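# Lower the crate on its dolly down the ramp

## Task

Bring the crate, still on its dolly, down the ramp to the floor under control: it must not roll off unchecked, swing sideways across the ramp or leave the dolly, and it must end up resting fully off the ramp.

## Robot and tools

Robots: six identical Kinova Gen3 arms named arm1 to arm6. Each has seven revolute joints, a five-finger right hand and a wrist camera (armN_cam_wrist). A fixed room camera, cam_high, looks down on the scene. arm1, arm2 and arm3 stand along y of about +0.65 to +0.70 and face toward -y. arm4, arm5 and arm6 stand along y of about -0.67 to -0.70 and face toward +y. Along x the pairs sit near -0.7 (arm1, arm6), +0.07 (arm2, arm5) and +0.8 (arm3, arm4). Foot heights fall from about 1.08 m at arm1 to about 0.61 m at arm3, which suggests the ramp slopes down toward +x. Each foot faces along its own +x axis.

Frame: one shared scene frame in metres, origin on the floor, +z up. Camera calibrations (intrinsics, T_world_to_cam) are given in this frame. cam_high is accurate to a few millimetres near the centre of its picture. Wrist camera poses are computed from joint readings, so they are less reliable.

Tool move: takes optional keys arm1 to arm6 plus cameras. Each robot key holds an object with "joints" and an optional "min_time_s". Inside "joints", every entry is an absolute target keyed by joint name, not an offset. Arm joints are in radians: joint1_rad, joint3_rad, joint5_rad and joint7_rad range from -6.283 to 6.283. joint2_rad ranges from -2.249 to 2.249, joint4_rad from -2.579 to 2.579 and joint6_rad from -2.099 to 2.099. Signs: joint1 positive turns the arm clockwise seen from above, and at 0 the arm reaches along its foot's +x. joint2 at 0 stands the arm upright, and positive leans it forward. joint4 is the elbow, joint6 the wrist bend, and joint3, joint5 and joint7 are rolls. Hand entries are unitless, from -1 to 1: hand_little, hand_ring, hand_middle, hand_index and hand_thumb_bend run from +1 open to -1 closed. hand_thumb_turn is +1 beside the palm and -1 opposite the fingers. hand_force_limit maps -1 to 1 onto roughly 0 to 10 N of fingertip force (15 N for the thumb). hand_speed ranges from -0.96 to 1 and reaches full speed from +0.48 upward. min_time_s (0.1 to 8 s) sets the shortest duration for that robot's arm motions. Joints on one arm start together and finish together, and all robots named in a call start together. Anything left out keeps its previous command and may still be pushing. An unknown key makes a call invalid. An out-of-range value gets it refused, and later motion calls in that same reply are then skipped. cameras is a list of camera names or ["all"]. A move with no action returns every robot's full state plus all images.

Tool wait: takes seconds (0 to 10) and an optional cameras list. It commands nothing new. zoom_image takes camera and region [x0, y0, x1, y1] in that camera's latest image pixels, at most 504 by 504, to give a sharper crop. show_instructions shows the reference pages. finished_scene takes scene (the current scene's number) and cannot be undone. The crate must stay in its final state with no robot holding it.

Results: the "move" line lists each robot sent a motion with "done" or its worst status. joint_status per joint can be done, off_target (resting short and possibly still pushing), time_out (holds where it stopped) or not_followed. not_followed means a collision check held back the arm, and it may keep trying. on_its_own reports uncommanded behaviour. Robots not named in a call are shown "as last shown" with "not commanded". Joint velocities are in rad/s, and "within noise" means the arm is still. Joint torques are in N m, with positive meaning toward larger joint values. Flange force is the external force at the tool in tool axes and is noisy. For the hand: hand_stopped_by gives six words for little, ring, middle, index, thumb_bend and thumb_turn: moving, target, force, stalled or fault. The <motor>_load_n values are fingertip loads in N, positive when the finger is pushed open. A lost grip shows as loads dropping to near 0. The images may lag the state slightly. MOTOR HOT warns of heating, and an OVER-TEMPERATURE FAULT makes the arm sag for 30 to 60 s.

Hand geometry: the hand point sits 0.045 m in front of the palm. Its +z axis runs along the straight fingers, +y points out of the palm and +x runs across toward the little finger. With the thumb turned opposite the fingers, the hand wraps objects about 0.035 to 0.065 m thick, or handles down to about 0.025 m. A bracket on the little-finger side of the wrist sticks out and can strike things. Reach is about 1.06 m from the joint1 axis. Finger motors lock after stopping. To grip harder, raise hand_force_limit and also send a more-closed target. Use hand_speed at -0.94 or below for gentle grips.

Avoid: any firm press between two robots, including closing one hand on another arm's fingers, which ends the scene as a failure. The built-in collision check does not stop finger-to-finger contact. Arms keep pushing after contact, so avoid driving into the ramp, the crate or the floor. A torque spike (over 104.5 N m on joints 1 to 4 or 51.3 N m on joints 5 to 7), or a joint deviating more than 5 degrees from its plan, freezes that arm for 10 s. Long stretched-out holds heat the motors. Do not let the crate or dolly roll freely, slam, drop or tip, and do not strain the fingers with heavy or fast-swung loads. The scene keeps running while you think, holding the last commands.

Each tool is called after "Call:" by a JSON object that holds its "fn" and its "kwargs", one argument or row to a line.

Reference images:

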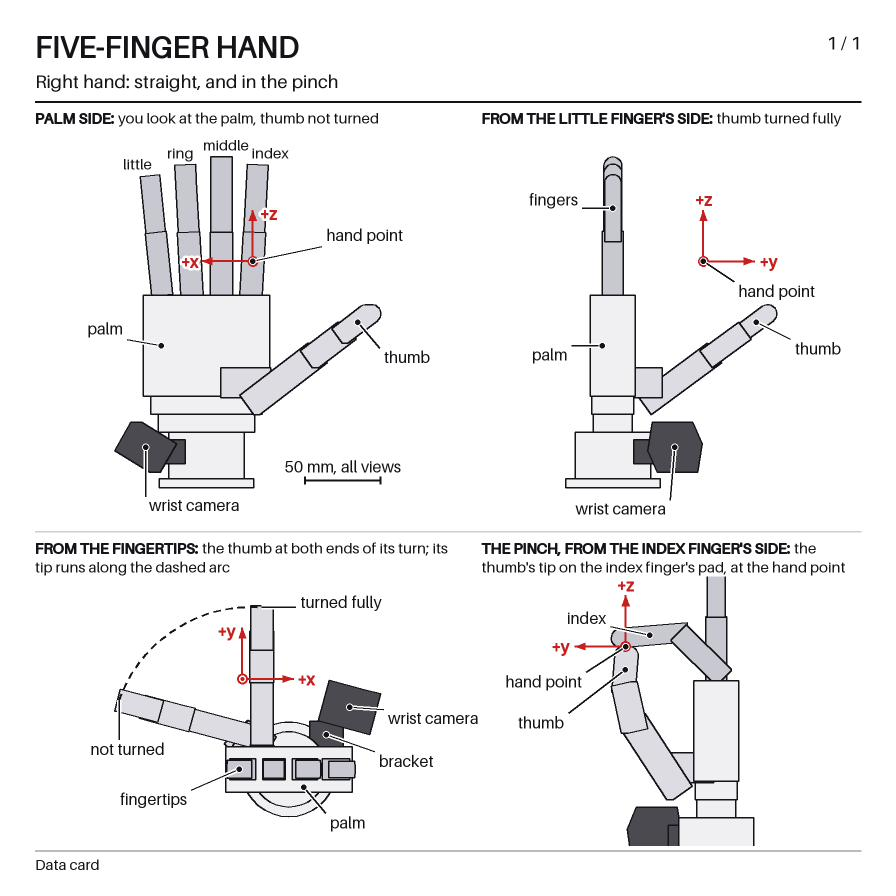

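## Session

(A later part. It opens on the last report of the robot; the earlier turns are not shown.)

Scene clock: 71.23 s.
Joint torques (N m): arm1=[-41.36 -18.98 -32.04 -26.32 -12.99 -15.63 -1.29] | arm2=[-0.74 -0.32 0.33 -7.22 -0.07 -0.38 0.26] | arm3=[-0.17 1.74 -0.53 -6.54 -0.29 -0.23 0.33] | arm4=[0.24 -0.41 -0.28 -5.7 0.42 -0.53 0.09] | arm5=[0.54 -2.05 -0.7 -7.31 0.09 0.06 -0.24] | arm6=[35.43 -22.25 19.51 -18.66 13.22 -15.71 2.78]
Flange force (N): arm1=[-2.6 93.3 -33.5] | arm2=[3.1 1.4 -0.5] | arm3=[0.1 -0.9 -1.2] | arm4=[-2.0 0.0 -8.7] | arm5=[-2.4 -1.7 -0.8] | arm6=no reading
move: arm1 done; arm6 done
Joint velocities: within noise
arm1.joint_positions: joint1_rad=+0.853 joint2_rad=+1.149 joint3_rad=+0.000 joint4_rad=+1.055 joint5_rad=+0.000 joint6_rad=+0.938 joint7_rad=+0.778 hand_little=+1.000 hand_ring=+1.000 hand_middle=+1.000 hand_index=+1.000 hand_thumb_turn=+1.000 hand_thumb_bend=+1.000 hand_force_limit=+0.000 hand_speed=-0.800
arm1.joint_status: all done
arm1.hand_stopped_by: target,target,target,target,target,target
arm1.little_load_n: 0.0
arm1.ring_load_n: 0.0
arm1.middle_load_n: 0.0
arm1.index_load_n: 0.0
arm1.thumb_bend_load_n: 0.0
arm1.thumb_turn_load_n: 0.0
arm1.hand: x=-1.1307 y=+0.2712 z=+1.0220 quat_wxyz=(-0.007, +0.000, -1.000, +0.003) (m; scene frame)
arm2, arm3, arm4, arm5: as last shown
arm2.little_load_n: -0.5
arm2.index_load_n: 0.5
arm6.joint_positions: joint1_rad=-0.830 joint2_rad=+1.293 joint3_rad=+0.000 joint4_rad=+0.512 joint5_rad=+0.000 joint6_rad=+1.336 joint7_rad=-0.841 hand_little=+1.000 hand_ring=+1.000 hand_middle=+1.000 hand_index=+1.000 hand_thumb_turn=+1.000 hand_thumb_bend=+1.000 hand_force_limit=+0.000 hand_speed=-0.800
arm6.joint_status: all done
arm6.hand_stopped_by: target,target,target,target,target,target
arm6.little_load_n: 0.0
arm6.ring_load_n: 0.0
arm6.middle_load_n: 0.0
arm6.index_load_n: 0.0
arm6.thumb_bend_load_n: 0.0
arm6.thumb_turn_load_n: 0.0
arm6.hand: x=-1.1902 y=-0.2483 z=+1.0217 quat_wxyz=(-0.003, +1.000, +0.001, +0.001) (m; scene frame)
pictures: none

Call:
{"fn": "move", "kwargs": {
  "arm1": {"joints": {"joint1_rad": 0.7552, "joint2_rad": 1.0505, "joint4_rad": 1.3304, "joint6_rad": 0.7607, "joint7_rad": 0.68}, "min_time_s": 3},
  "arm6": {"joints": {"joint1_rad": -0.7485, "joint2_rad": 1.1131, "joint4_rad": 0.948, "joint6_rad": 1.0805, "joint7_rad": -0.7596}, "min_time_s": 3},
  "cameras": ["arm1_cam_wrist", "arm6_cam_wrist"]
}}

Scene clock: 75.40 s.
Joint torques (N m): arm1=[-35.86 -10.34 -31.27 -25.98 -10.72 -15.46 -1.62] | arm2=[-0.7 -0.33 0.33 -7.23 -0.09 -0.38 0.25] | arm3=[-0.1 1.68 -0.57 -6.54 -0.34 -0.22 0.37] | arm4=[0.22 -0.45 -0.24 -5.68 0.4 -0.54 0.15] | arm5=[0.58 -2.11 -0.81 -7.34 0.08 0.06 -0.28] | arm6=[45.56 -9.06 32.39 -19 16.64 -16.9 3.12]
Flange force (N): arm1=[4.4 91.3 -48.7] | arm2=[3.1 1.3 -0.5] | arm3=[0.0 -1.0 -1.3] | arm4=[-2.0 0.3 -8.8] | arm5=[-2.8 -2.1 -0.7] | arm6=[-19.6 89.9 -45.6]
move: arm1 done; arm6 done
Joint velocities: within noise
arm1.joint_positions: joint1_rad=+0.755 joint2_rad=+1.050 joint3_rad=+0.000 joint4_rad=+1.330 joint5_rad=+0.000 joint6_rad=+0.761 joint7_rad=+0.680 hand_little=+1.000 hand_ring=+1.000 hand_middle=+1.000 hand_index=+1.000 hand_thumb_turn=+1.000 hand_thumb_bend=+1.000 hand_force_limit=+0.000 hand_speed=-0.800
arm1.joint_status: all done
arm1.hand_stopped_by: target,target,target,target,target,target
arm1.little_load_n: 0.0
arm1.ring_load_n: 0.0
arm1.middle_load_n: 0.0
arm1.index_load_n: 0.0
arm1.thumb_bend_load_n: 0.0
arm1.thumb_turn_load_n: 0.0
arm1.hand: x=-1.0506 y=+0.2708 z=+1.0182 quat_wxyz=(-0.007, +0.000, -1.000, +0.004) (m; scene frame)
arm2.joint_positions: joint1_rad=+0.233 joint2_rad=-0.325 joint3_rad=-0.049 joint4_rad=+1.426 joint5_rad=-0.041 joint6_rad=+1.983 joint7_rad=-1.888 hand_little=+1.000 hand_ring=+1.000 hand_middle=+1.000 hand_index=+1.000 hand_thumb_turn=+1.000 hand_thumb_bend=+1.000 hand_force_limit=+0.000 hand_speed=-0.800
arm2.joint_status: not commanded
arm2.hand_stopped_by: target,target,target,target,target,target
arm2.little_load_n: 0.0
arm2.ring_load_n: 0.0
arm2.middle_load_n: -0.5
arm2.index_load_n: -0.5
arm2.thumb_bend_load_n: 0.5
arm2.thumb_turn_load_n: 0.0
arm2.hand: x=+0.0357 y=+0.4438 z=+1.3862 quat_wxyz=(-0.027, -0.888, -0.459, +0.004) (m; scene frame)
arm3.joint_positions: joint1_rad=-0.166 joint2_rad=-0.454 joint3_rad=-0.044 joint4_rad=+1.444 joint5_rad=-0.034 joint6_rad=+2.040 joint7_rad=-1.901 hand_little=+1.000 hand_ring=+1.000 hand_middle=+1.000 hand_index=+1.000 hand_thumb_turn=+1.000 hand_thumb_bend=+1.000 hand_force_limit=+0.000 hand_speed=-0.800
arm3.joint_status: not commanded
arm3.hand_stopped_by: target,target,target,target,target,target
arm3.little_load_n: 0.0
arm3.ring_load_n: 0.0
arm3.middle_load_n: 0.0
arm3.index_load_n: 0.0
arm3.thumb_bend_load_n: 0.0
arm3.thumb_turn_load_n: 0.0
arm3.hand: x=+0.8681 y=+0.5515 z=+1.1308 quat_wxyz=(-0.051, -0.758, -0.649, +0.023) (m; scene frame)
arm4.joint_positions: joint1_rad=-0.351 joint2_rad=-0.415 joint3_rad=-0.082 joint4_rad=+1.544 joint5_rad=-0.062 joint6_rad=+2.048 joint7_rad=-1.901 hand_little=+1.000 hand_ring=+1.000 hand_middle=+1.000 hand_index=+1.000 hand_thumb_turn=+1.000 hand_thumb_bend=+1.000 hand_force_limit=+0.000 hand_speed=-0.800
arm4.joint_status: not commanded
arm4.hand_stopped_by: target,target,target,target,target,target
arm4.little_load_n: 0.0
arm4.ring_load_n: 0.0
arm4.middle_load_n: 0.0
arm4.index_load_n: 0.0
arm4.thumb_bend_load_n: 0.0
arm4.thumb_turn_load_n: 0.0
arm4.hand: x=+0.6588 y=-0.5856 z=+1.1288 quat_wxyz=(+0.012, +0.735, -0.677, +0.015) (m; scene frame)
arm5.joint_positions: joint1_rad=+0.369 joint2_rad=-0.327 joint3_rad=-0.045 joint4_rad=+1.463 joint5_rad=-0.049 joint6_rad=+2.050 joint7_rad=-2.129 hand_little=+1.000 hand_ring=+1.000 hand_middle=+1.000 hand_index=+1.000 hand_thumb_turn=+1.000 hand_thumb_bend=+1.000 hand_force_limit=+0.000 hand_speed=-0.800
arm5.joint_status: not commanded
arm5.hand_stopped_by: target,target,target,target,target,target
arm5.little_load_n: 0.0
arm5.ring_load_n: 0.0
arm5.middle_load_n: 0.0
arm5.index_load_n: 0.0
arm5.thumb_bend_load_n: 0.0
arm5.thumb_turn_load_n: 0.0
arm5.hand: x=+0.1367 y=-0.4818 z=+1.3620 quat_wxyz=(+0.034, +0.309, -0.951, +0.009) (m; scene frame)
arm6.joint_positions: joint1_rad=-0.748 joint2_rad=+1.113 joint3_rad=+0.000 joint4_rad=+0.948 joint5_rad=+0.000 joint6_rad=+1.081 joint7_rad=-0.760 hand_little=+1.000 hand_ring=+1.000 hand_middle=+1.000 hand_index=+1.000 hand_thumb_turn=+1.000 hand_thumb_bend=+1.000 hand_force_limit=+0.000 hand_speed=-0.800
arm6.joint_status: all done
arm6.hand_stopped_by: target,target,target,target,target,target
arm6.little_load_n: 0.0
arm6.ring_load_n: 0.0
arm6.middle_load_n: 0.0
arm6.index_load_n: 0.0
arm6.thumb_bend_load_n: 0.0
arm6.thumb_turn_load_n: 0.0
arm6.hand: x=-1.1099 y=-0.2481 z=+1.0176 quat_wxyz=(-0.004, +1.000, +0.001, +0.001) (m; scene frame)
pictures: arm1_cam_wrist, arm6_cam_wrist
camera_calibration:
arm1_cam_wrist: T_world_to_cam=[[-0.276535, 0.958879, -0.0638644, -0.481907], [0.809442, 0.268229, 0.522357, 0.250073], [0.518008, 0.0927555, -0.850332, 1.50188], [0, 0, 0, 1]] pos_world=[-1.11367, 0.255706, 1.1157]
arm6_cam_wrist: T_world_to_cam=[[0.251591, -0.967639, 0.0194125, 0.0148069], [-0.809506, -0.199398, 0.552214, -1.51597], [-0.530473, -0.154647, -0.833476, 0.335805], [0, 0, 0, 1]] pos_world=[-1.05277, -0.236021, 1.11674]

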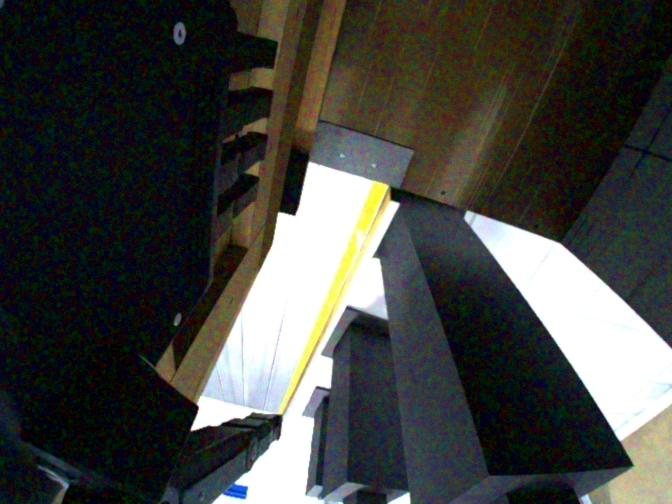

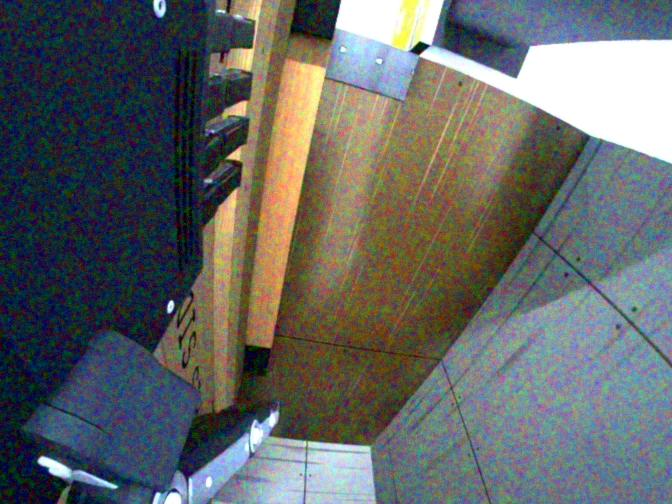

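Call:
{"fn": "move", "kwargs": {
  "arm1": {"joints": {"joint1_rad": 0.6373, "joint2_rad": 1.0093, "joint4_rad": 1.5394, "joint6_rad": 0.5929, "joint7_rad": 0.5621}, "min_time_s": 3},
  "arm6": {"joints": {"joint1_rad": -0.6529, "joint2_rad": 1.0264, "joint4_rad": 1.2228, "joint6_rad": 0.8924, "joint7_rad": -0.664}, "min_time_s": 3},
  "cameras": ["arm1_cam_wrist", "arm6_cam_wrist", "cam_high"]
}}

Scene clock: 79.60 s.
Joint torques (N m): arm1=[-14.82 -36.05 -12.63 -45.36 -3.05 -19.95 -0.05] | arm2=[-0.75 -0.32 0.37 -7.25 -0.05 -0.37 0.26] | arm3=[-0.11 1.84 -0.56 -6.49 -0.33 -0.16 0.33] | arm4=[0.2 -0.46 -0.25 -5.69 0.38 -0.55 0.11] | arm5=[0.56 -2.01 -0.8 -7.45 0.11 0.11 -0.32] | arm6=[23.16 -30.65 20.04 -35.69 10.16 -19.25 2.76]
Flange force (N): arm1=[-28.4 88.5 -14.5] | arm2=[3.2 1.5 -0.4] | arm3=[0.2 -1.1 -1.1] | arm4=[-2.1 0.1 -8.8] | arm5=[-2.6 -2.3 0.0] | arm6=[7.8 84.0 -15.8]
move: arm1 done; arm6 done
TORQUE WARNING: arm6's joint6_rad reached its warning level (29.4 N m). A warning alone does not stop the arm.
Joint velocities: within noise
arm1.joint_positions: joint1_rad=+0.637 joint2_rad=+1.009 joint3_rad=+0.000 joint4_rad=+1.539 joint5_rad=+0.000 joint6_rad=+0.593 joint7_rad=+0.562 hand_little=+1.000 hand_ring=+1.000 hand_middle=+1.000 hand_index=+1.000 hand_thumb_turn=+1.000 hand_thumb_bend=+1.000 hand_force_limit=+0.000 hand_speed=-0.800
arm1.joint_status: all done
arm1.hand_stopped_by: target,target,target,target,target,target
arm1.little_load_n: 0.0
arm1.ring_load_n: 0.0
arm1.middle_load_n: 0.0
arm1.index_load_n: 0.5
arm1.thumb_bend_load_n: 0.0
arm1.thumb_turn_load_n: 0.0
arm1.hand: x=-0.9697 y=+0.2708 z=+1.0011 quat_wxyz=(-0.007, +0.000, -1.000, +0.004) (m; scene frame)
arm2, arm3, arm4, arm5: as last shown
arm2.middle_load_n: 0.0
arm2.index_load_n: 0.0
arm2.thumb_bend_load_n: 0.0
arm6.joint_positions: joint1_rad=-0.653 joint2_rad=+1.026 joint3_rad=+0.000 joint4_rad=+1.223 joint5_rad=+0.000 joint6_rad=+0.892 joint7_rad=-0.664 hand_little=+1.000 hand_ring=+1.000 hand_middle=+1.000 hand_index=+1.000 hand_thumb_turn=+1.000 hand_thumb_bend=+1.000 hand_force_limit=+0.000 hand_speed=-0.800
arm6.joint_status: all done
arm6.hand_stopped_by: target,target,target,target,target,target
arm6.little_load_n: 0.0
arm6.ring_load_n: 0.0
arm6.middle_load_n: 0.0
arm6.index_load_n: 0.0
arm6.thumb_bend_load_n: 0.0
arm6.thumb_turn_load_n: 0.0
arm6.hand: x=-1.0299 y=-0.2481 z=+1.0005 quat_wxyz=(-0.004, +1.000, +0.001, +0.001) (m; scene frame)
pictures: arm1_cam_wrist, arm6_cam_wrist, cam_high
camera_calibration:
arm1_cam_wrist: T_world_to_cam=[[-0.27652, 0.958894, -0.0637092, -0.460786], [0.809497, 0.26814, 0.522317, 0.193645], [0.51793, 0.0928585, -0.850368, 1.44537], [0, 0, 0, 1]] pos_world=[-1.03277, 0.255706, 1.0986]
arm6_cam_wrist: T_world_to_cam=[[0.251578, -0.967646, 0.019219, -0.00486366], [-0.809576, -0.199516, 0.552069, -1.44185], [-0.530373, -0.154448, -0.833577, 0.36426], [0, 0, 0, 1]] pos_world=[-0.972873, -0.236121, 1.09974]

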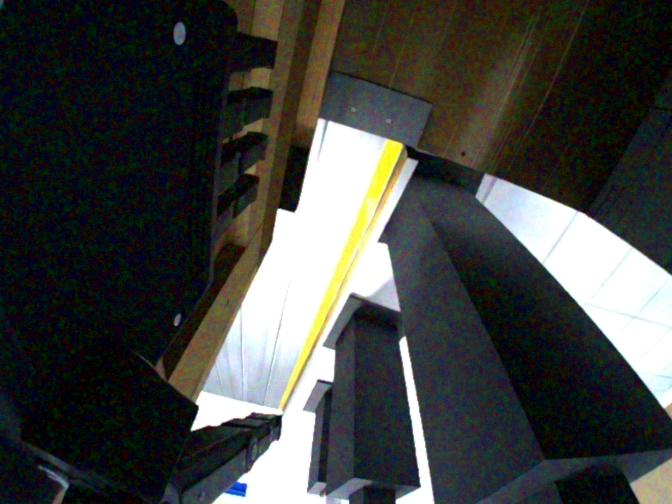

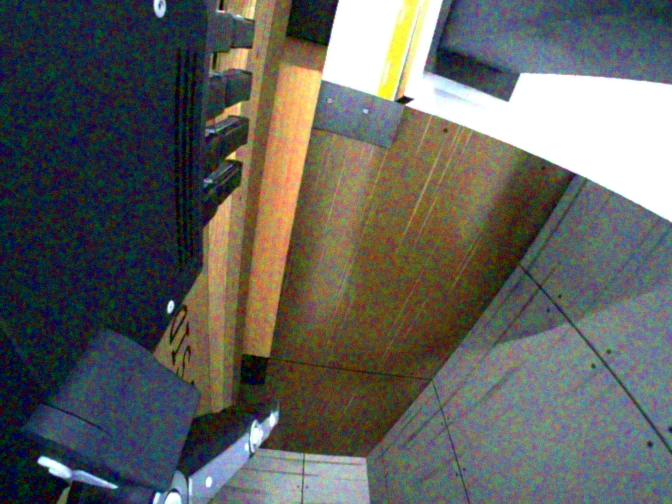

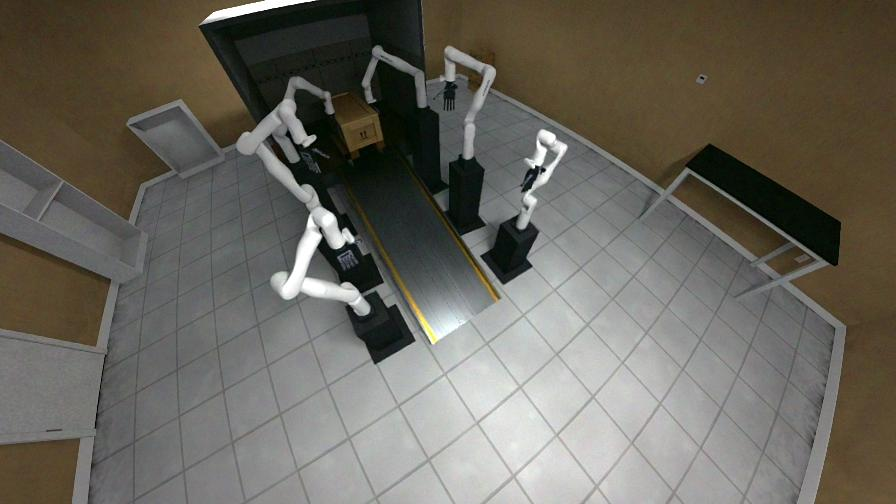

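Call:
{"fn": "move", "kwargs": {
  "arm1": {"joints": {"joint1_rad": 0.4996, "joint2_rad": 1.0015, "joint4_rad": 1.6929, "joint6_rad": 0.4472, "joint7_rad": 0.4244}, "min_time_s": 3},
  "arm6": {"joints": {"joint1_rad": -0.5405, "joint2_rad": 0.9818, "joint4_rad": 1.4209, "joint6_rad": 0.7389, "joint7_rad": -0.5516}, "min_time_s": 3},
  "cameras": ["arm1_cam_wrist", "arm6_cam_wrist", "cam_high"]
}}

Scene clock: 83.70 s.
Joint torques (N m): arm1=[-7.55 -32.74 -5.18 -47.17 0.04 -20.84 0.73] | arm2=[-0.72 -0.35 0.33 -7.21 -0.11 -0.36 0.26] | arm3=[-0.09 1.74 -0.58 -6.6 -0.33 -0.2 0.34] | arm4=[0.24 -0.45 -0.27 -5.69 0.4 -0.55 0.09] | arm5=[0.52 -2.1 -0.77 -7.35 0.16 0.06 -0.25] | arm6=[14.12 -29.37 13.64 -37.78 7.1 -19.67 2.63]
Flange force (N): arm1=[-30.5 88.3 -26.1] | arm2=[3.0 1.3 -0.5] | arm3=[0.1 -1.2 -0.9] | arm4=[-2.1 0.0 -8.8] | arm5=[-2.6 -1.8 -0.7] | arm6=[10.0 79.3 -20.1]
move: arm1 done; arm6 done
TORQUE WARNING: arm1's joint4_rad reached its warning level (56.7 N m). A warning alone does not stop the arm.
TORQUE WARNING: arm6's joint6_rad reached its warning level (29.4 N m). A warning alone does not stop the arm.
Joint velocities: within noise
arm1.joint_positions: joint1_rad=+0.500 joint2_rad=+1.002 joint3_rad=+0.000 joint4_rad=+1.693 joint5_rad=+0.000 joint6_rad=+0.447 joint7_rad=+0.424 hand_little=+1.000 hand_ring=+1.000 hand_middle=+1.000 hand_index=+1.000 hand_thumb_turn=+1.000 hand_thumb_bend=+1.000 hand_force_limit=+0.000 hand_speed=-0.800
arm1.joint_status: all done
arm1.hand_stopped_by: target,target,target,target,target,target
arm1.little_load_n: 0.0
arm1.ring_load_n: 0.0
arm1.middle_load_n: 0.0
arm1.index_load_n: 0.0
arm1.thumb_bend_load_n: 0.0
arm1.thumb_turn_load_n: 0.0
arm1.hand: x=-0.8896 y=+0.2708 z=+0.9822 quat_wxyz=(-0.007, +0.000, -1.000, +0.004) (m; scene frame)
arm2, arm3, arm4, arm5: as last shown
arm6.joint_positions: joint1_rad=-0.540 joint2_rad=+0.982 joint3_rad=+0.000 joint4_rad=+1.421 joint5_rad=+0.000 joint6_rad=+0.739 joint7_rad=-0.552 hand_little=+1.000 hand_ring=+1.000 hand_middle=+1.000 hand_index=+1.000 hand_thumb_turn=+1.000 hand_thumb_bend=+1.000 hand_force_limit=+0.000 hand_speed=-0.800
arm6.joint_status: all done
arm6.hand_stopped_by: target,target,target,target,target,target
arm6.little_load_n: 0.0
arm6.ring_load_n: 0.0
arm6.middle_load_n: 0.0
arm6.index_load_n: 0.0
arm6.thumb_bend_load_n: 0.0
arm6.thumb_turn_load_n: 0.0
arm6.hand: x=-0.9500 y=-0.2482 z=+0.9815 quat_wxyz=(-0.004, +1.000, +0.001, +0.001) (m; scene frame)
pictures: arm1_cam_wrist, arm6_cam_wrist, cam_high
camera_calibration:
arm1_cam_wrist: T_world_to_cam=[[-0.276503, 0.9589, -0.0636986, -0.439934], [0.809503, 0.268121, 0.522318, 0.138659], [0.51793, 0.0928583, -0.850368, 1.3878], [0, 0, 0, 1]] pos_world=[-0.952672, 0.255806, 1.0797]
arm6_cam_wrist: T_world_to_cam=[[0.251641, -0.967628, 0.0193213, -0.0246726], [-0.809609, -0.199524, 0.552018, -1.36652], [-0.530293, -0.154553, -0.833608, 0.39085], [0, 0, 0, 1]] pos_world=[-0.892873, -0.236121, 1.08064]

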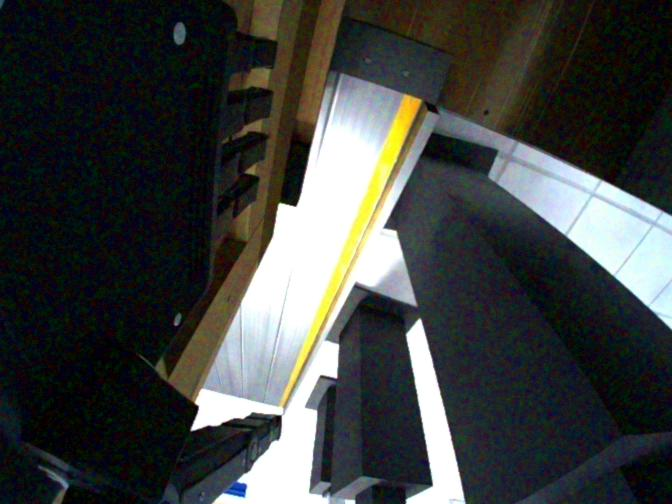

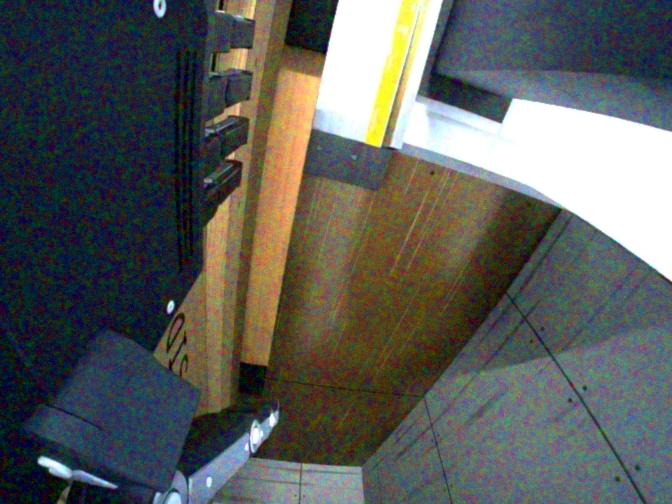

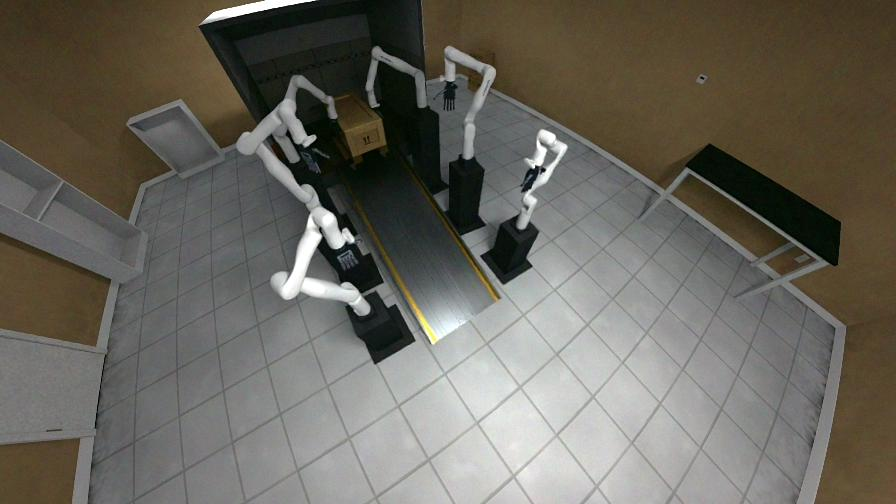

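Call:
{"fn": "move", "kwargs": {
  "arm1": {"joints": {"joint1_rad": 0.3412, "joint2_rad": 1.0132, "joint4_rad": 1.7974, "joint6_rad": 0.331, "joint7_rad": 0.266, "hand_thumb_turn": -1}, "min_time_s": 3},
  "arm6": {"joints": {"joint1_rad": -0.411, "joint2_rad": 0.9607, "joint4_rad": 1.5635, "joint6_rad": 0.6174, "joint7_rad": -0.4221, "hand_thumb_turn": -1}, "min_time_s": 3},
  "arm2": {"joints": {"joint1_rad": 0.7174, "joint2_rad": 0.2, "joint3_rad": 0, "joint4_rad": 2.0, "joint5_rad": 0, "joint6_rad": 0.9416, "joint7_rad": 0.8486, "hand_thumb_turn": -1}},
  "arm5": {"joints": {"joint1_rad": -0.971, "joint2_rad": 0.2, "joint3_rad": 0, "joint4_rad": 2.0, "joint5_rad": 0, "joint6_rad": 0.9416, "joint7_rad": -0.8904, "hand_thumb_turn": -1}},
  "cameras": ["arm1_cam_wrist", "arm6_cam_wrist", "cam_high"]
}}

Scene clock: 92.07 s.
Joint torques (N m): arm1=[-0.34 -38.45 3.41 -39.45 2.18 -16.22 1.24] | arm2=[-0.72 -9.23 0.5 -6.17 -0.02 -0.1 0.26] | arm3=[-0.05 1.81 -0.65 -6.59 -0.36 -0.23 0.36] | arm4=[0.19 -0.4 -0.25 -5.68 0.4 -0.56 0.11] | arm5=[0.37 -11.17 -0.76 -6.69 0.05 -0.03 -0.27] | arm6=[5.84 -45.51 7.4 -35.64 4.52 -14.32 1.89]
Flange force (N): arm1=[-24.7 66.3 -3.7] | arm2=[-1.4 1.4 -3.1] | arm3=[0.2 -1.5 -1.0] | arm4=[-1.9 0.2 -8.8] | arm5=[-1.0 -1.5 1.5] | arm6=[5.2 53.5 19.6]
move: arm1 done; arm2 done; arm5 done; arm6 done
TORQUE WARNING: arm1's joint4_rad reached its warning level (56.7 N m). A warning alone does not stop the arm.
Joint velocities: within noise
arm1.joint_positions: joint1_rad=+0.341 joint2_rad=+1.013 joint3_rad=+0.000 joint4_rad=+1.797 joint5_rad=+0.000 joint6_rad=+0.331 joint7_rad=+0.266 hand_little=+1.000 hand_ring=+1.000 hand_middle=+1.000 hand_index=+1.000 hand_thumb_turn=-1.000 hand_thumb_bend=+1.000 hand_force_limit=+0.000 hand_speed=-0.800
arm1.joint_status: all done
arm1.hand_stopped_by: target,target,target,target,target,target
arm1.little_load_n: 0.0
arm1.ring_load_n: 0.0
arm1.middle_load_n: 0.0
arm1.index_load_n: 0.0
arm1.thumb_bend_load_n: 0.0
arm1.thumb_turn_load_n: 0.0
arm1.hand: x=-0.8095 y=+0.2709 z=+0.9653 quat_wxyz=(-0.007, +0.000, -1.000, +0.003) (m; scene frame)
arm2.joint_positions: joint1_rad=+0.717 joint2_rad=+0.200 joint3_rad=+0.000 joint4_rad=+2.000 joint5_rad=+0.000 joint6_rad=+0.942 joint7_rad=+0.849 hand_little=+1.000 hand_ring=+1.000 hand_middle=+1.000 hand_index=+1.000 hand_thumb_turn=-1.000 hand_thumb_bend=+1.000 hand_force_limit=+0.000 hand_speed=-0.800
arm2.joint_status: all done
arm2.hand_stopped_by: target,target,target,target,target,target
arm2.little_load_n: 0.0
arm2.ring_load_n: 0.0
arm2.middle_load_n: 0.0
arm2.index_load_n: 0.0
arm2.thumb_bend_load_n: 0.0
arm2.thumb_turn_load_n: 0.0
arm2.hand: x=-0.1703 y=+0.5145 z=+1.0659 quat_wxyz=(-0.007, +0.001, -1.000, -0.004) (m; scene frame)
arm3, arm4: as last shown
arm4.ring_load_n: 0.5
arm5.joint_positions: joint1_rad=-0.971 joint2_rad=+0.200 joint3_rad=+0.000 joint4_rad=+2.000 joint5_rad=+0.000 joint6_rad=+0.942 joint7_rad=-0.890 hand_little=+1.000 hand_ring=+1.000 hand_middle=+1.000 hand_index=+1.000 hand_thumb_turn=-1.000 hand_thumb_bend=+1.000 hand_force_limit=+0.000 hand_speed=-0.800
arm5.joint_status: all done
arm5.hand_stopped_by: target,target,target,target,target,target
arm5.little_load_n: 0.0
arm5.ring_load_n: 0.5
arm5.middle_load_n: 0.0
arm5.index_load_n: 0.0
arm5.thumb_bend_load_n: 0.0
arm5.thumb_turn_load_n: 0.0
arm5.hand: x=-0.1954 y=-0.5004 z=+1.0642 quat_wxyz=(+0.004, +1.000, +0.001, -0.007) (m; scene frame)
arm6.joint_positions: joint1_rad=-0.411 joint2_rad=+0.961 joint3_rad=+0.000 joint4_rad=+1.564 joint5_rad=+0.000 joint6_rad=+0.617 joint7_rad=-0.422 hand_little=+1.000 hand_ring=+1.000 hand_middle=+1.000 hand_index=+1.000 hand_thumb_turn=-1.000 hand_thumb_bend=+1.000 hand_force_limit=+0.000 hand_speed=-0.800
arm6.joint_status: all done
arm6.hand_stopped_by: target,target,target,target,target,target
arm6.little_load_n: 0.0
arm6.ring_load_n: 0.0
arm6.middle_load_n: 0.0
arm6.index_load_n: 0.0
arm6.thumb_bend_load_n: 0.0
arm6.thumb_turn_load_n: 0.0
arm6.hand: x=-0.8701 y=-0.2486 z=+0.9651 quat_wxyz=(-0.004, +1.000, +0.001, +0.001) (m; scene frame)
pictures: arm1_cam_wrist, arm6_cam_wrist, cam_high
camera_calibration:
arm1_cam_wrist: T_world_to_cam=[[-0.276425, 0.958926, -0.0636491, -0.418854], [0.809529, 0.268028, 0.522325, 0.0826848], [0.51793, 0.0928575, -0.850368, 1.33194], [0, 0, 0, 1]] pos_world=[-0.872572, 0.255807, 1.0628]
arm6_cam_wrist: T_world_to_cam=[[0.251741, -0.9676, 0.0194274, -0.0448742], [-0.809465, -0.199512, 0.552233, -1.29297], [-0.530464, -0.154746, -0.833464, 0.419149], [0, 0, 0, 1]] pos_world=[-0.812973, -0.236521, 1.06424]

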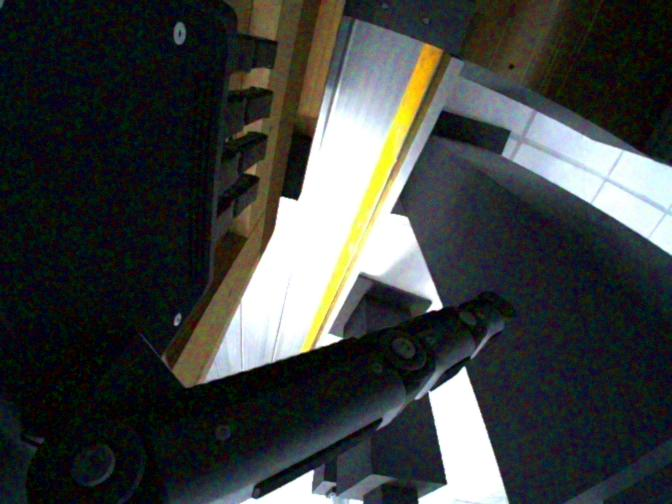

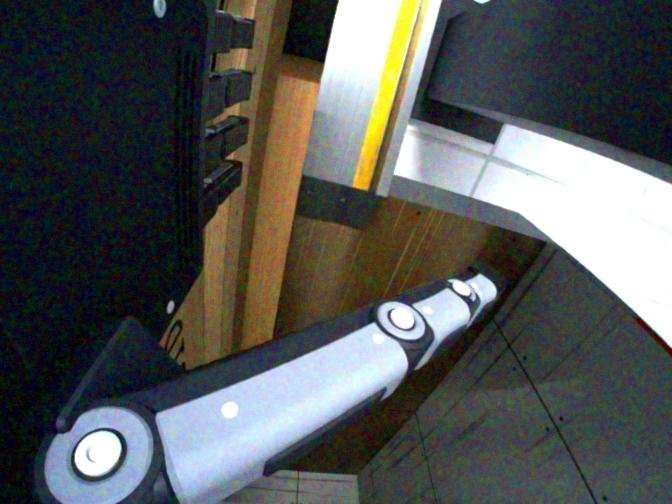

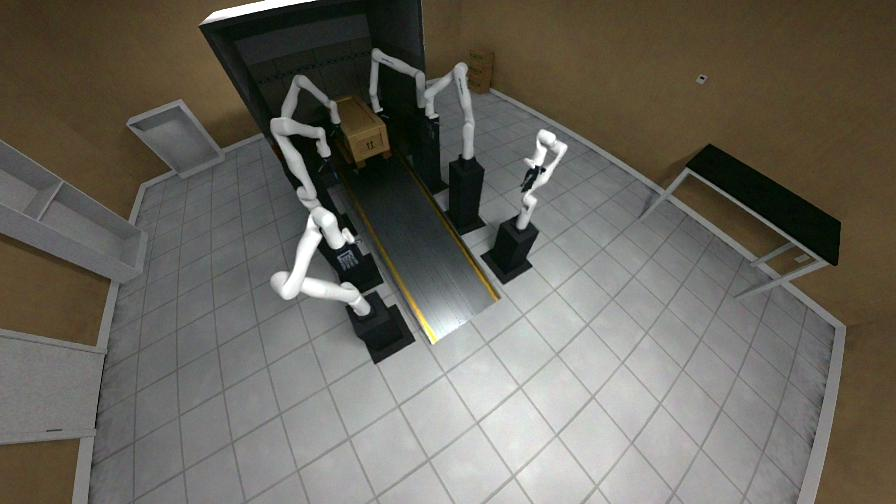

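Call:
{"fn": "move", "kwargs": {
  "arm1": {"joints": {"joint1_rad": 0.166, "joint2_rad": 1.051, "joint4_rad": 1.8454, "joint6_rad": 0.2452, "joint7_rad": 0.0908}, "min_time_s": 3},
  "arm6": {"joints": {"joint1_rad": -0.2643, "joint2_rad": 0.9723, "joint4_rad": 1.6488, "joint6_rad": 0.5205, "joint7_rad": -0.2754}, "min_time_s": 3},
  "cameras": ["arm1_cam_wrist", "arm6_cam_wrist", "cam_high"]
}}

Scene clock: 95.90 s.
Joint torques (N m): arm1=[3.39 -33.02 8 -49.99 3.25 -21.7 1.94] | arm2=[-0.72 -9.22 0.46 -6.16 -0.02 -0.11 0.23] | arm3=[-0.15 1.73 -0.56 -6.47 -0.35 -0.21 0.34] | arm4=[0.18 -0.48 -0.27 -5.68 0.41 -0.54 0.12] | arm5=[0.29 -11.02 -0.77 -6.66 0.13 -0.08 -0.26] | arm6=[-2.72 -31.2 -1.5 -46.28 2.77 -22.71 2.67]
Flange force (N): arm1=[-26.7 93.3 -36.7] | arm2=[-1.3 1.5 -3.2] | arm3=[0.0 -1.1 -1.5] | arm4=[-2.1 0.2 -8.9] | arm5=[-0.8 -1.5 1.0] | arm6=[19.6 85.6 -28.2]
move: arm1 done; arm6 done
TORQUE WARNING: arm1's joint4_rad reached its warning level (56.7 N m). A warning alone does not stop the arm.
TORQUE WARNING: arm6's joint4_rad reached its warning level (56.7 N m). A warning alone does not stop the arm.
Joint velocities: within noise
arm1.joint_positions: joint1_rad=+0.166 joint2_rad=+1.051 joint3_rad=+0.000 joint4_rad=+1.845 joint5_rad=+0.000 joint6_rad=+0.245 joint7_rad=+0.091 hand_little=+1.000 hand_ring=+1.000 hand_middle=+1.000 hand_index=+1.000 hand_thumb_turn=-1.000 hand_thumb_bend=+1.000 hand_force_limit=+0.000 hand_speed=-0.800
arm1.joint_status: all done
arm1.hand_stopped_by: target,target,target,target,target,target
arm1.little_load_n: 0.0
arm1.ring_load_n: 0.0
arm1.middle_load_n: 0.0
arm1.index_load_n: 0.0
arm1.thumb_bend_load_n: 0.0
arm1.thumb_turn_load_n: 0.0
arm1.hand: x=-0.7293 y=+0.2698 z=+0.9450 quat_wxyz=(-0.007, +0.000, -1.000, +0.004) (m; scene frame)
arm2, arm3, arm4, arm5: as last shown
arm4.ring_load_n: 0.0
arm5.ring_load_n: 0.0
arm6.joint_positions: joint1_rad=-0.264 joint2_rad=+0.972 joint3_rad=+0.000 joint4_rad=+1.649 joint5_rad=+0.000 joint6_rad=+0.520 joint7_rad=-0.275 hand_little=+1.000 hand_ring=+1.000 hand_middle=+1.000 hand_index=+1.000 hand_thumb_turn=-1.000 hand_thumb_bend=+1.000 hand_force_limit=+0.000 hand_speed=-0.800
arm6.joint_status: all done
arm6.hand_stopped_by: target,target,target,target,target,target
arm6.little_load_n: 0.0
arm6.ring_load_n: 0.0
arm6.middle_load_n: -0.5
arm6.index_load_n: 0.0
arm6.thumb_bend_load_n: 0.0
arm6.thumb_turn_load_n: 0.0
arm6.hand: x=-0.7900 y=-0.2474 z=+0.9449 quat_wxyz=(-0.004, +1.000, +0.001, +0.001) (m; scene frame)
pictures: arm1_cam_wrist, arm6_cam_wrist, cam_high
camera_calibration:
arm1_cam_wrist: T_world_to_cam=[[-0.27652, 0.958894, -0.0637092, -0.39692], [0.809497, 0.26814, 0.522317, 0.0285602], [0.51793, 0.0928585, -0.850368, 1.27333], [0, 0, 0, 1]] pos_world=[-0.792372, 0.254706, 1.0426]
arm6_cam_wrist: T_world_to_cam=[[0.251702, -0.967611, 0.0193681, -0.0634546], [-0.809519, -0.199526, 0.552148, -1.21669], [-0.5304, -0.154656, -0.833521, 0.445117], [0, 0, 0, 1]] pos_world=[-0.732873, -0.235321, 1.04404]

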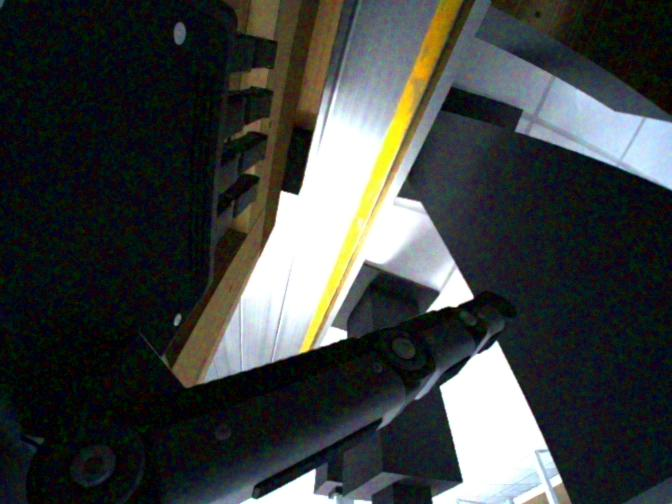

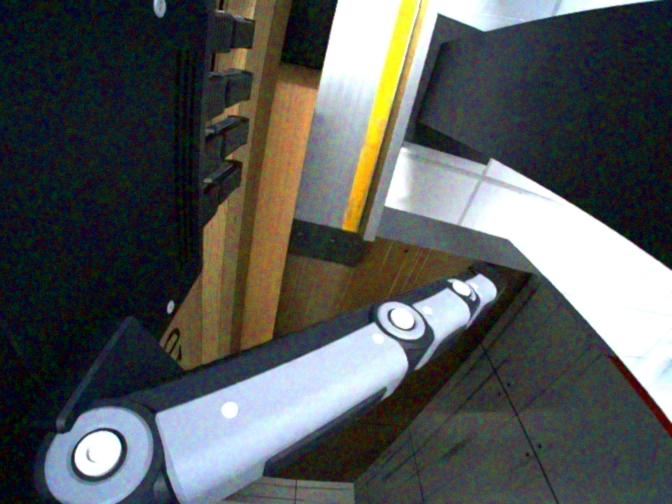

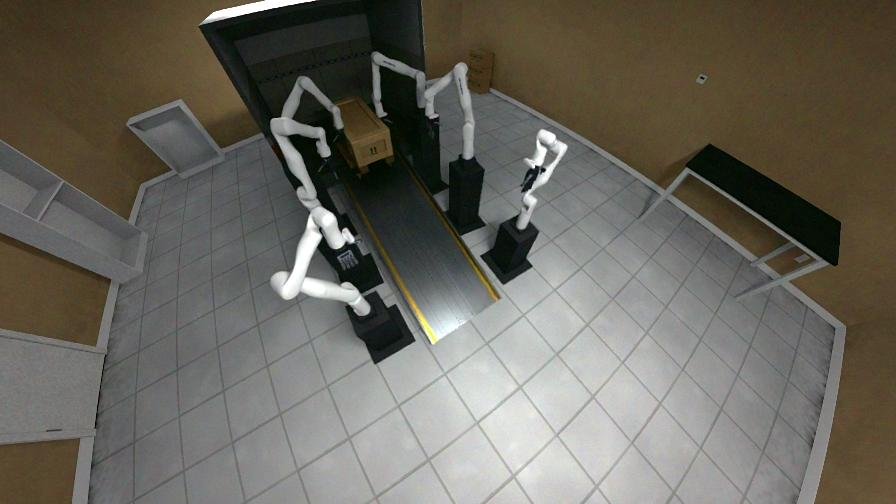

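Call:
{"fn": "move", "kwargs": {
  "arm1": {"joints": {"joint1_rad": -0.016, "joint2_rad": 1.0935, "joint4_rad": 1.8459, "joint6_rad": 0.2022, "joint7_rad": -0.0912}, "min_time_s": 3},
  "arm6": {"joints": {"joint1_rad": -0.1069, "joint2_rad": 0.9963, "joint4_rad": 1.6887, "joint6_rad": 0.4566, "joint7_rad": -0.118}, "min_time_s": 3}
}}

Call:
{"fn": "move", "kwargs": {
  "arm1": {"joints": {"joint1_rad": -0.1941, "joint2_rad": 1.1432, "joint4_rad": 1.7939, "joint6_rad": 0.2045, "joint7_rad": -0.2693}, "min_time_s": 3},
  "arm6": {"joints": {"joint1_rad": 0.0555, "joint2_rad": 1.036, "joint4_rad": 1.6772, "joint6_rad": 0.4284, "joint7_rad": 0.0444}, "min_time_s": 3},
  "cameras": ["arm1_cam_wrist", "arm6_cam_wrist", "cam_high", "arm2_cam_wrist", "arm5_cam_wrist"]
}}

Scene clock: 99.93 s.
Joint torques (N m): arm1=[8.59 -33.02 14.61 -41.57 3.8 -17.9 2.03] | arm2=[-0.71 -9.21 0.52 -6.19 -0.02 -0.1 0.26] | arm3=[-0.08 1.69 -0.5 -6.53 -0.35 -0.17 0.31] | arm4=[0.17 -0.41 -0.28 -5.69 0.41 -0.56 0.1] | arm5=[0.37 -11.24 -0.71 -6.64 0.12 -0.05 -0.32] | arm6=[-8.76 -40.34 -7.25 -42.04 1.47 -18.86 2.31]
Flange force (N): arm1=[-22.3 79.5 -27.8] | arm2=[-1.5 1.5 -3.1] | arm3=[-0.1 -1.0 -1.2] | arm4=[-1.9 0.1 -8.8] | arm5=[-1.2 -1.8 1.4] | arm6=[17.5 69.5 -3.4]
move: arm1 done; arm6 done
TORQUE WARNING: arm1's joint4_rad reached its warning level (56.7 N m). A warning alone does not stop the arm.
TORQUE WARNING: arm6's joint4_rad reached its warning level (56.7 N m). A warning alone does not stop the arm.
Joint velocities: within noise
arm1.joint_positions: joint1_rad=-0.016 joint2_rad=+1.093 joint3_rad=+0.000 joint4_rad=+1.846 joint5_rad=+0.000 joint6_rad=+0.202 joint7_rad=-0.091 hand_little=+1.000 hand_ring=+1.000 hand_middle=+1.000 hand_index=+1.000 hand_thumb_turn=-1.000 hand_thumb_bend=+1.000 hand_force_limit=+0.000 hand_speed=-0.800
arm1.joint_status: all done
arm1.hand_stopped_by: target,target,target,target,target,target
arm1.little_load_n: 0.0
arm1.ring_load_n: 0.0
arm1.middle_load_n: -0.5
arm1.index_load_n: 0.0
arm1.thumb_bend_load_n: 0.0
arm1.thumb_turn_load_n: 0.0
arm1.hand: x=-0.6493 y=+0.2698 z=+0.9274 quat_wxyz=(-0.007, +0.000, -1.000, +0.004) (m; scene frame)
arm2, arm3, arm4, arm5: as last shown
arm4.thumb_bend_load_n: -0.5
arm6.joint_positions: joint1_rad=-0.107 joint2_rad=+0.996 joint3_rad=+0.000 joint4_rad=+1.689 joint5_rad=+0.000 joint6_rad=+0.457 joint7_rad=-0.118 hand_little=+1.000 hand_ring=+1.000 hand_middle=+1.000 hand_index=+1.000 hand_thumb_turn=-1.000 hand_thumb_bend=+1.000 hand_force_limit=+0.000 hand_speed=-0.800
arm6.joint_status: all done
arm6.hand_stopped_by: target,target,target,target,target,target
arm6.little_load_n: 0.0
arm6.ring_load_n: 0.0
arm6.middle_load_n: 0.0
arm6.index_load_n: 0.0
arm6.thumb_bend_load_n: -0.5
arm6.thumb_turn_load_n: 0.0
arm6.hand: x=-0.7100 y=-0.2476 z=+0.9273 quat_wxyz=(-0.004, +1.000, +0.001, +0.001) (m; scene frame)
pictures: none

Scene clock: 103.23 s.
Joint torques (N m): arm1=[12.57 -30.35 19.26 -33.74 4.12 -14.65 1.96] | arm2=[-0.72 -9.23 0.49 -6.11 -0.01 -0.08 0.25] | arm3=[-0.1 1.69 -0.59 -6.59 -0.33 -0.19 0.35] | arm4=[0.22 -0.44 -0.28 -5.74 0.4 -0.55 0.11] | arm5=[0.36 -11.14 -0.75 -6.64 0.11 0 -0.37] | arm6=[-14.69 -45.8 -13.05 -38.82 0.4 -16.77 2.27]
Flange force (N): arm1=[-18.8 69.2 -25.5] | arm2=[-1.2 1.4 -3.2] | arm3=[0.0 -1.1 -1.0] | arm4=[-2.0 0.0 -8.6] | arm5=[-0.8 -1.8 1.4] | arm6=[19.1 61.4 10.5]
move: arm1 done; arm6 done
TORQUE WARNING: arm6's joint4_rad reached its warning level (56.7 N m). A warning alone does not stop the arm.
Joint velocities: within noise
arm1.joint_positions: joint1_rad=-0.194 joint2_rad=+1.143 joint3_rad=+0.000 joint4_rad=+1.794 joint5_rad=+0.000 joint6_rad=+0.204 joint7_rad=-0.269 hand_little=+1.000 hand_ring=+1.000 hand_middle=+1.000 hand_index=+1.000 hand_thumb_turn=-1.000 hand_thumb_bend=+1.000 hand_force_limit=+0.000 hand_speed=-0.800
arm1.joint_status: all done
arm1.hand_stopped_by: target,target,target,target,target,target
arm1.little_load_n: 0.0
arm1.ring_load_n: 0.0
arm1.middle_load_n: 0.0
arm1.index_load_n: -0.5
arm1.thumb_bend_load_n: 0.0
arm1.thumb_turn_load_n: 0.0
arm1.hand: x=-0.5692 y=+0.2697 z=+0.9098 quat_wxyz=(-0.007, +0.000, -1.000, +0.004) (m; scene frame)
arm2, arm3, arm4, arm5: as last shown
arm4.middle_load_n: -0.5
arm4.thumb_bend_load_n: 0.0
arm6.joint_positions: joint1_rad=+0.055 joint2_rad=+1.036 joint3_rad=+0.000 joint4_rad=+1.677 joint5_rad=+0.000 joint6_rad=+0.428 joint7_rad=+0.044 hand_little=+1.000 hand_ring=+1.000 hand_middle=+1.000 hand_index=+1.000 hand_thumb_turn=-1.000 hand_thumb_bend=+1.000 hand_force_limit=+0.000 hand_speed=-0.800
arm6.joint_status: all done
arm6.hand_stopped_by: target,target,target,target,target,target
arm6.little_load_n: 0.0
arm6.ring_load_n: 0.0
arm6.middle_load_n: 0.0
arm6.index_load_n: 0.0
arm6.thumb_bend_load_n: 0.0
arm6.thumb_turn_load_n: 0.0
arm6.hand: x=-0.6301 y=-0.2475 z=+0.9095 quat_wxyz=(-0.004, +1.000, +0.001, +0.001) (m; scene frame)
pictures: arm1_cam_wrist, arm2_cam_wrist, arm5_cam_wrist, arm6_cam_wrist, cam_high
camera_calibration:
arm1_cam_wrist: T_world_to_cam=[[-0.276454, 0.958908, -0.0637806, -0.354692], [0.809517, 0.268124, 0.522295, -0.0825375], [0.517935, 0.0927592, -0.850376, 1.16044], [0, 0, 0, 1]] pos_world=[-0.632272, 0.254606, 1.0073]
arm2_cam_wrist: T_world_to_cam=[[-0.238491, 0.969104, 0.0629321, -0.614795], [0.824157, 0.167691, 0.540967, -0.529333], [0.5137, 0.180882, -0.838686, 1.00012], [0, 0, 0, 1]] pos_world=[-0.22413, 0.503662, 1.16382]
arm5_cam_wrist: T_world_to_cam=[[0.253093, -0.966608, -0.0401603, -0.3823], [-0.820399, -0.236441, 0.520615, -0.83048], [-0.512726, -0.0988168, -0.852846, 0.874314], [0, 0, 0, 1]] pos_world=[-0.136284, -0.479496, 1.16266]
arm6_cam_wrist: T_world_to_cam=[[0.251729, -0.967607, 0.0192332, -0.103057], [-0.809535, -0.199632, 0.552087, -1.06771], [-0.530364, -0.154546, -0.833564, 0.50048], [0, 0, 0, 1]] pos_world=[-0.572973, -0.235521, 1.00864]

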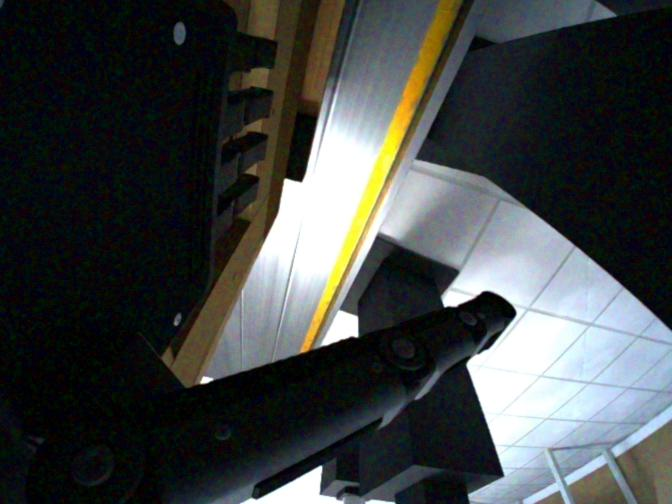

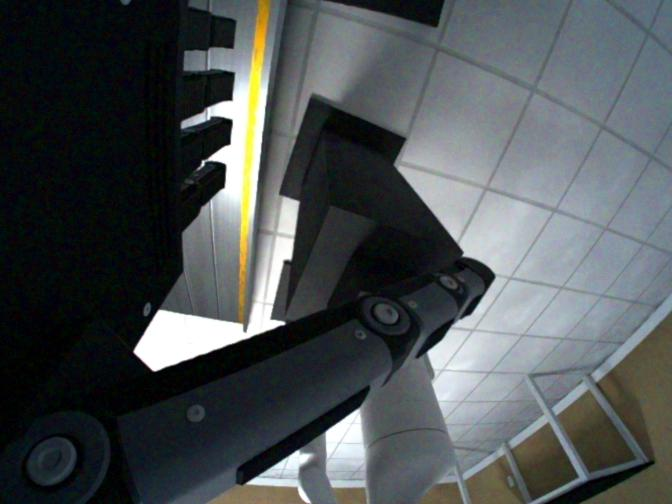

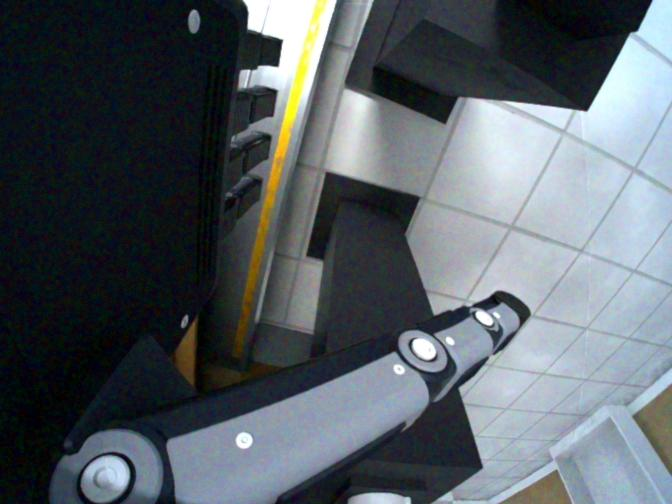

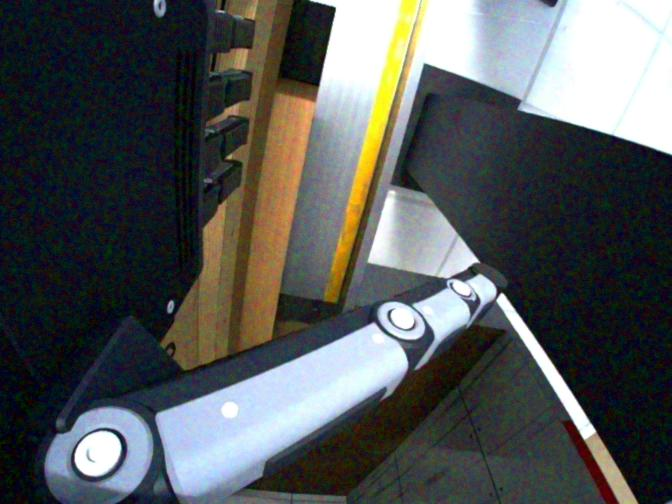

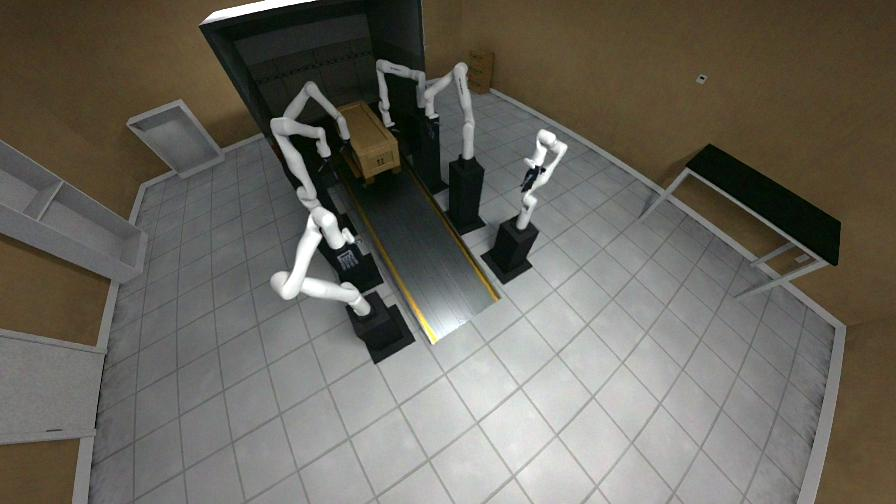

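Call:
{"fn": "zoom_image", "kwargs": {
  "camera": "cam_high",
  "region": [270, 50, 480, 220]
}}

Scaled by 2.400 from the camera's 896x504 image, which has a finer 1280x720 frame.

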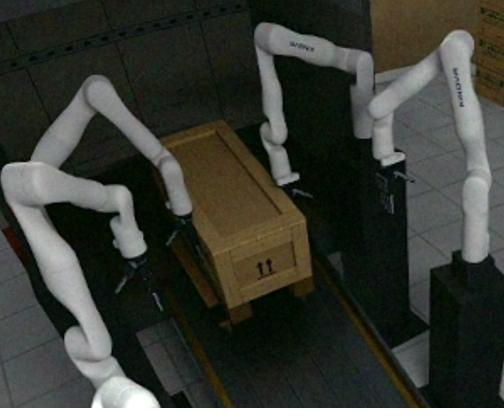

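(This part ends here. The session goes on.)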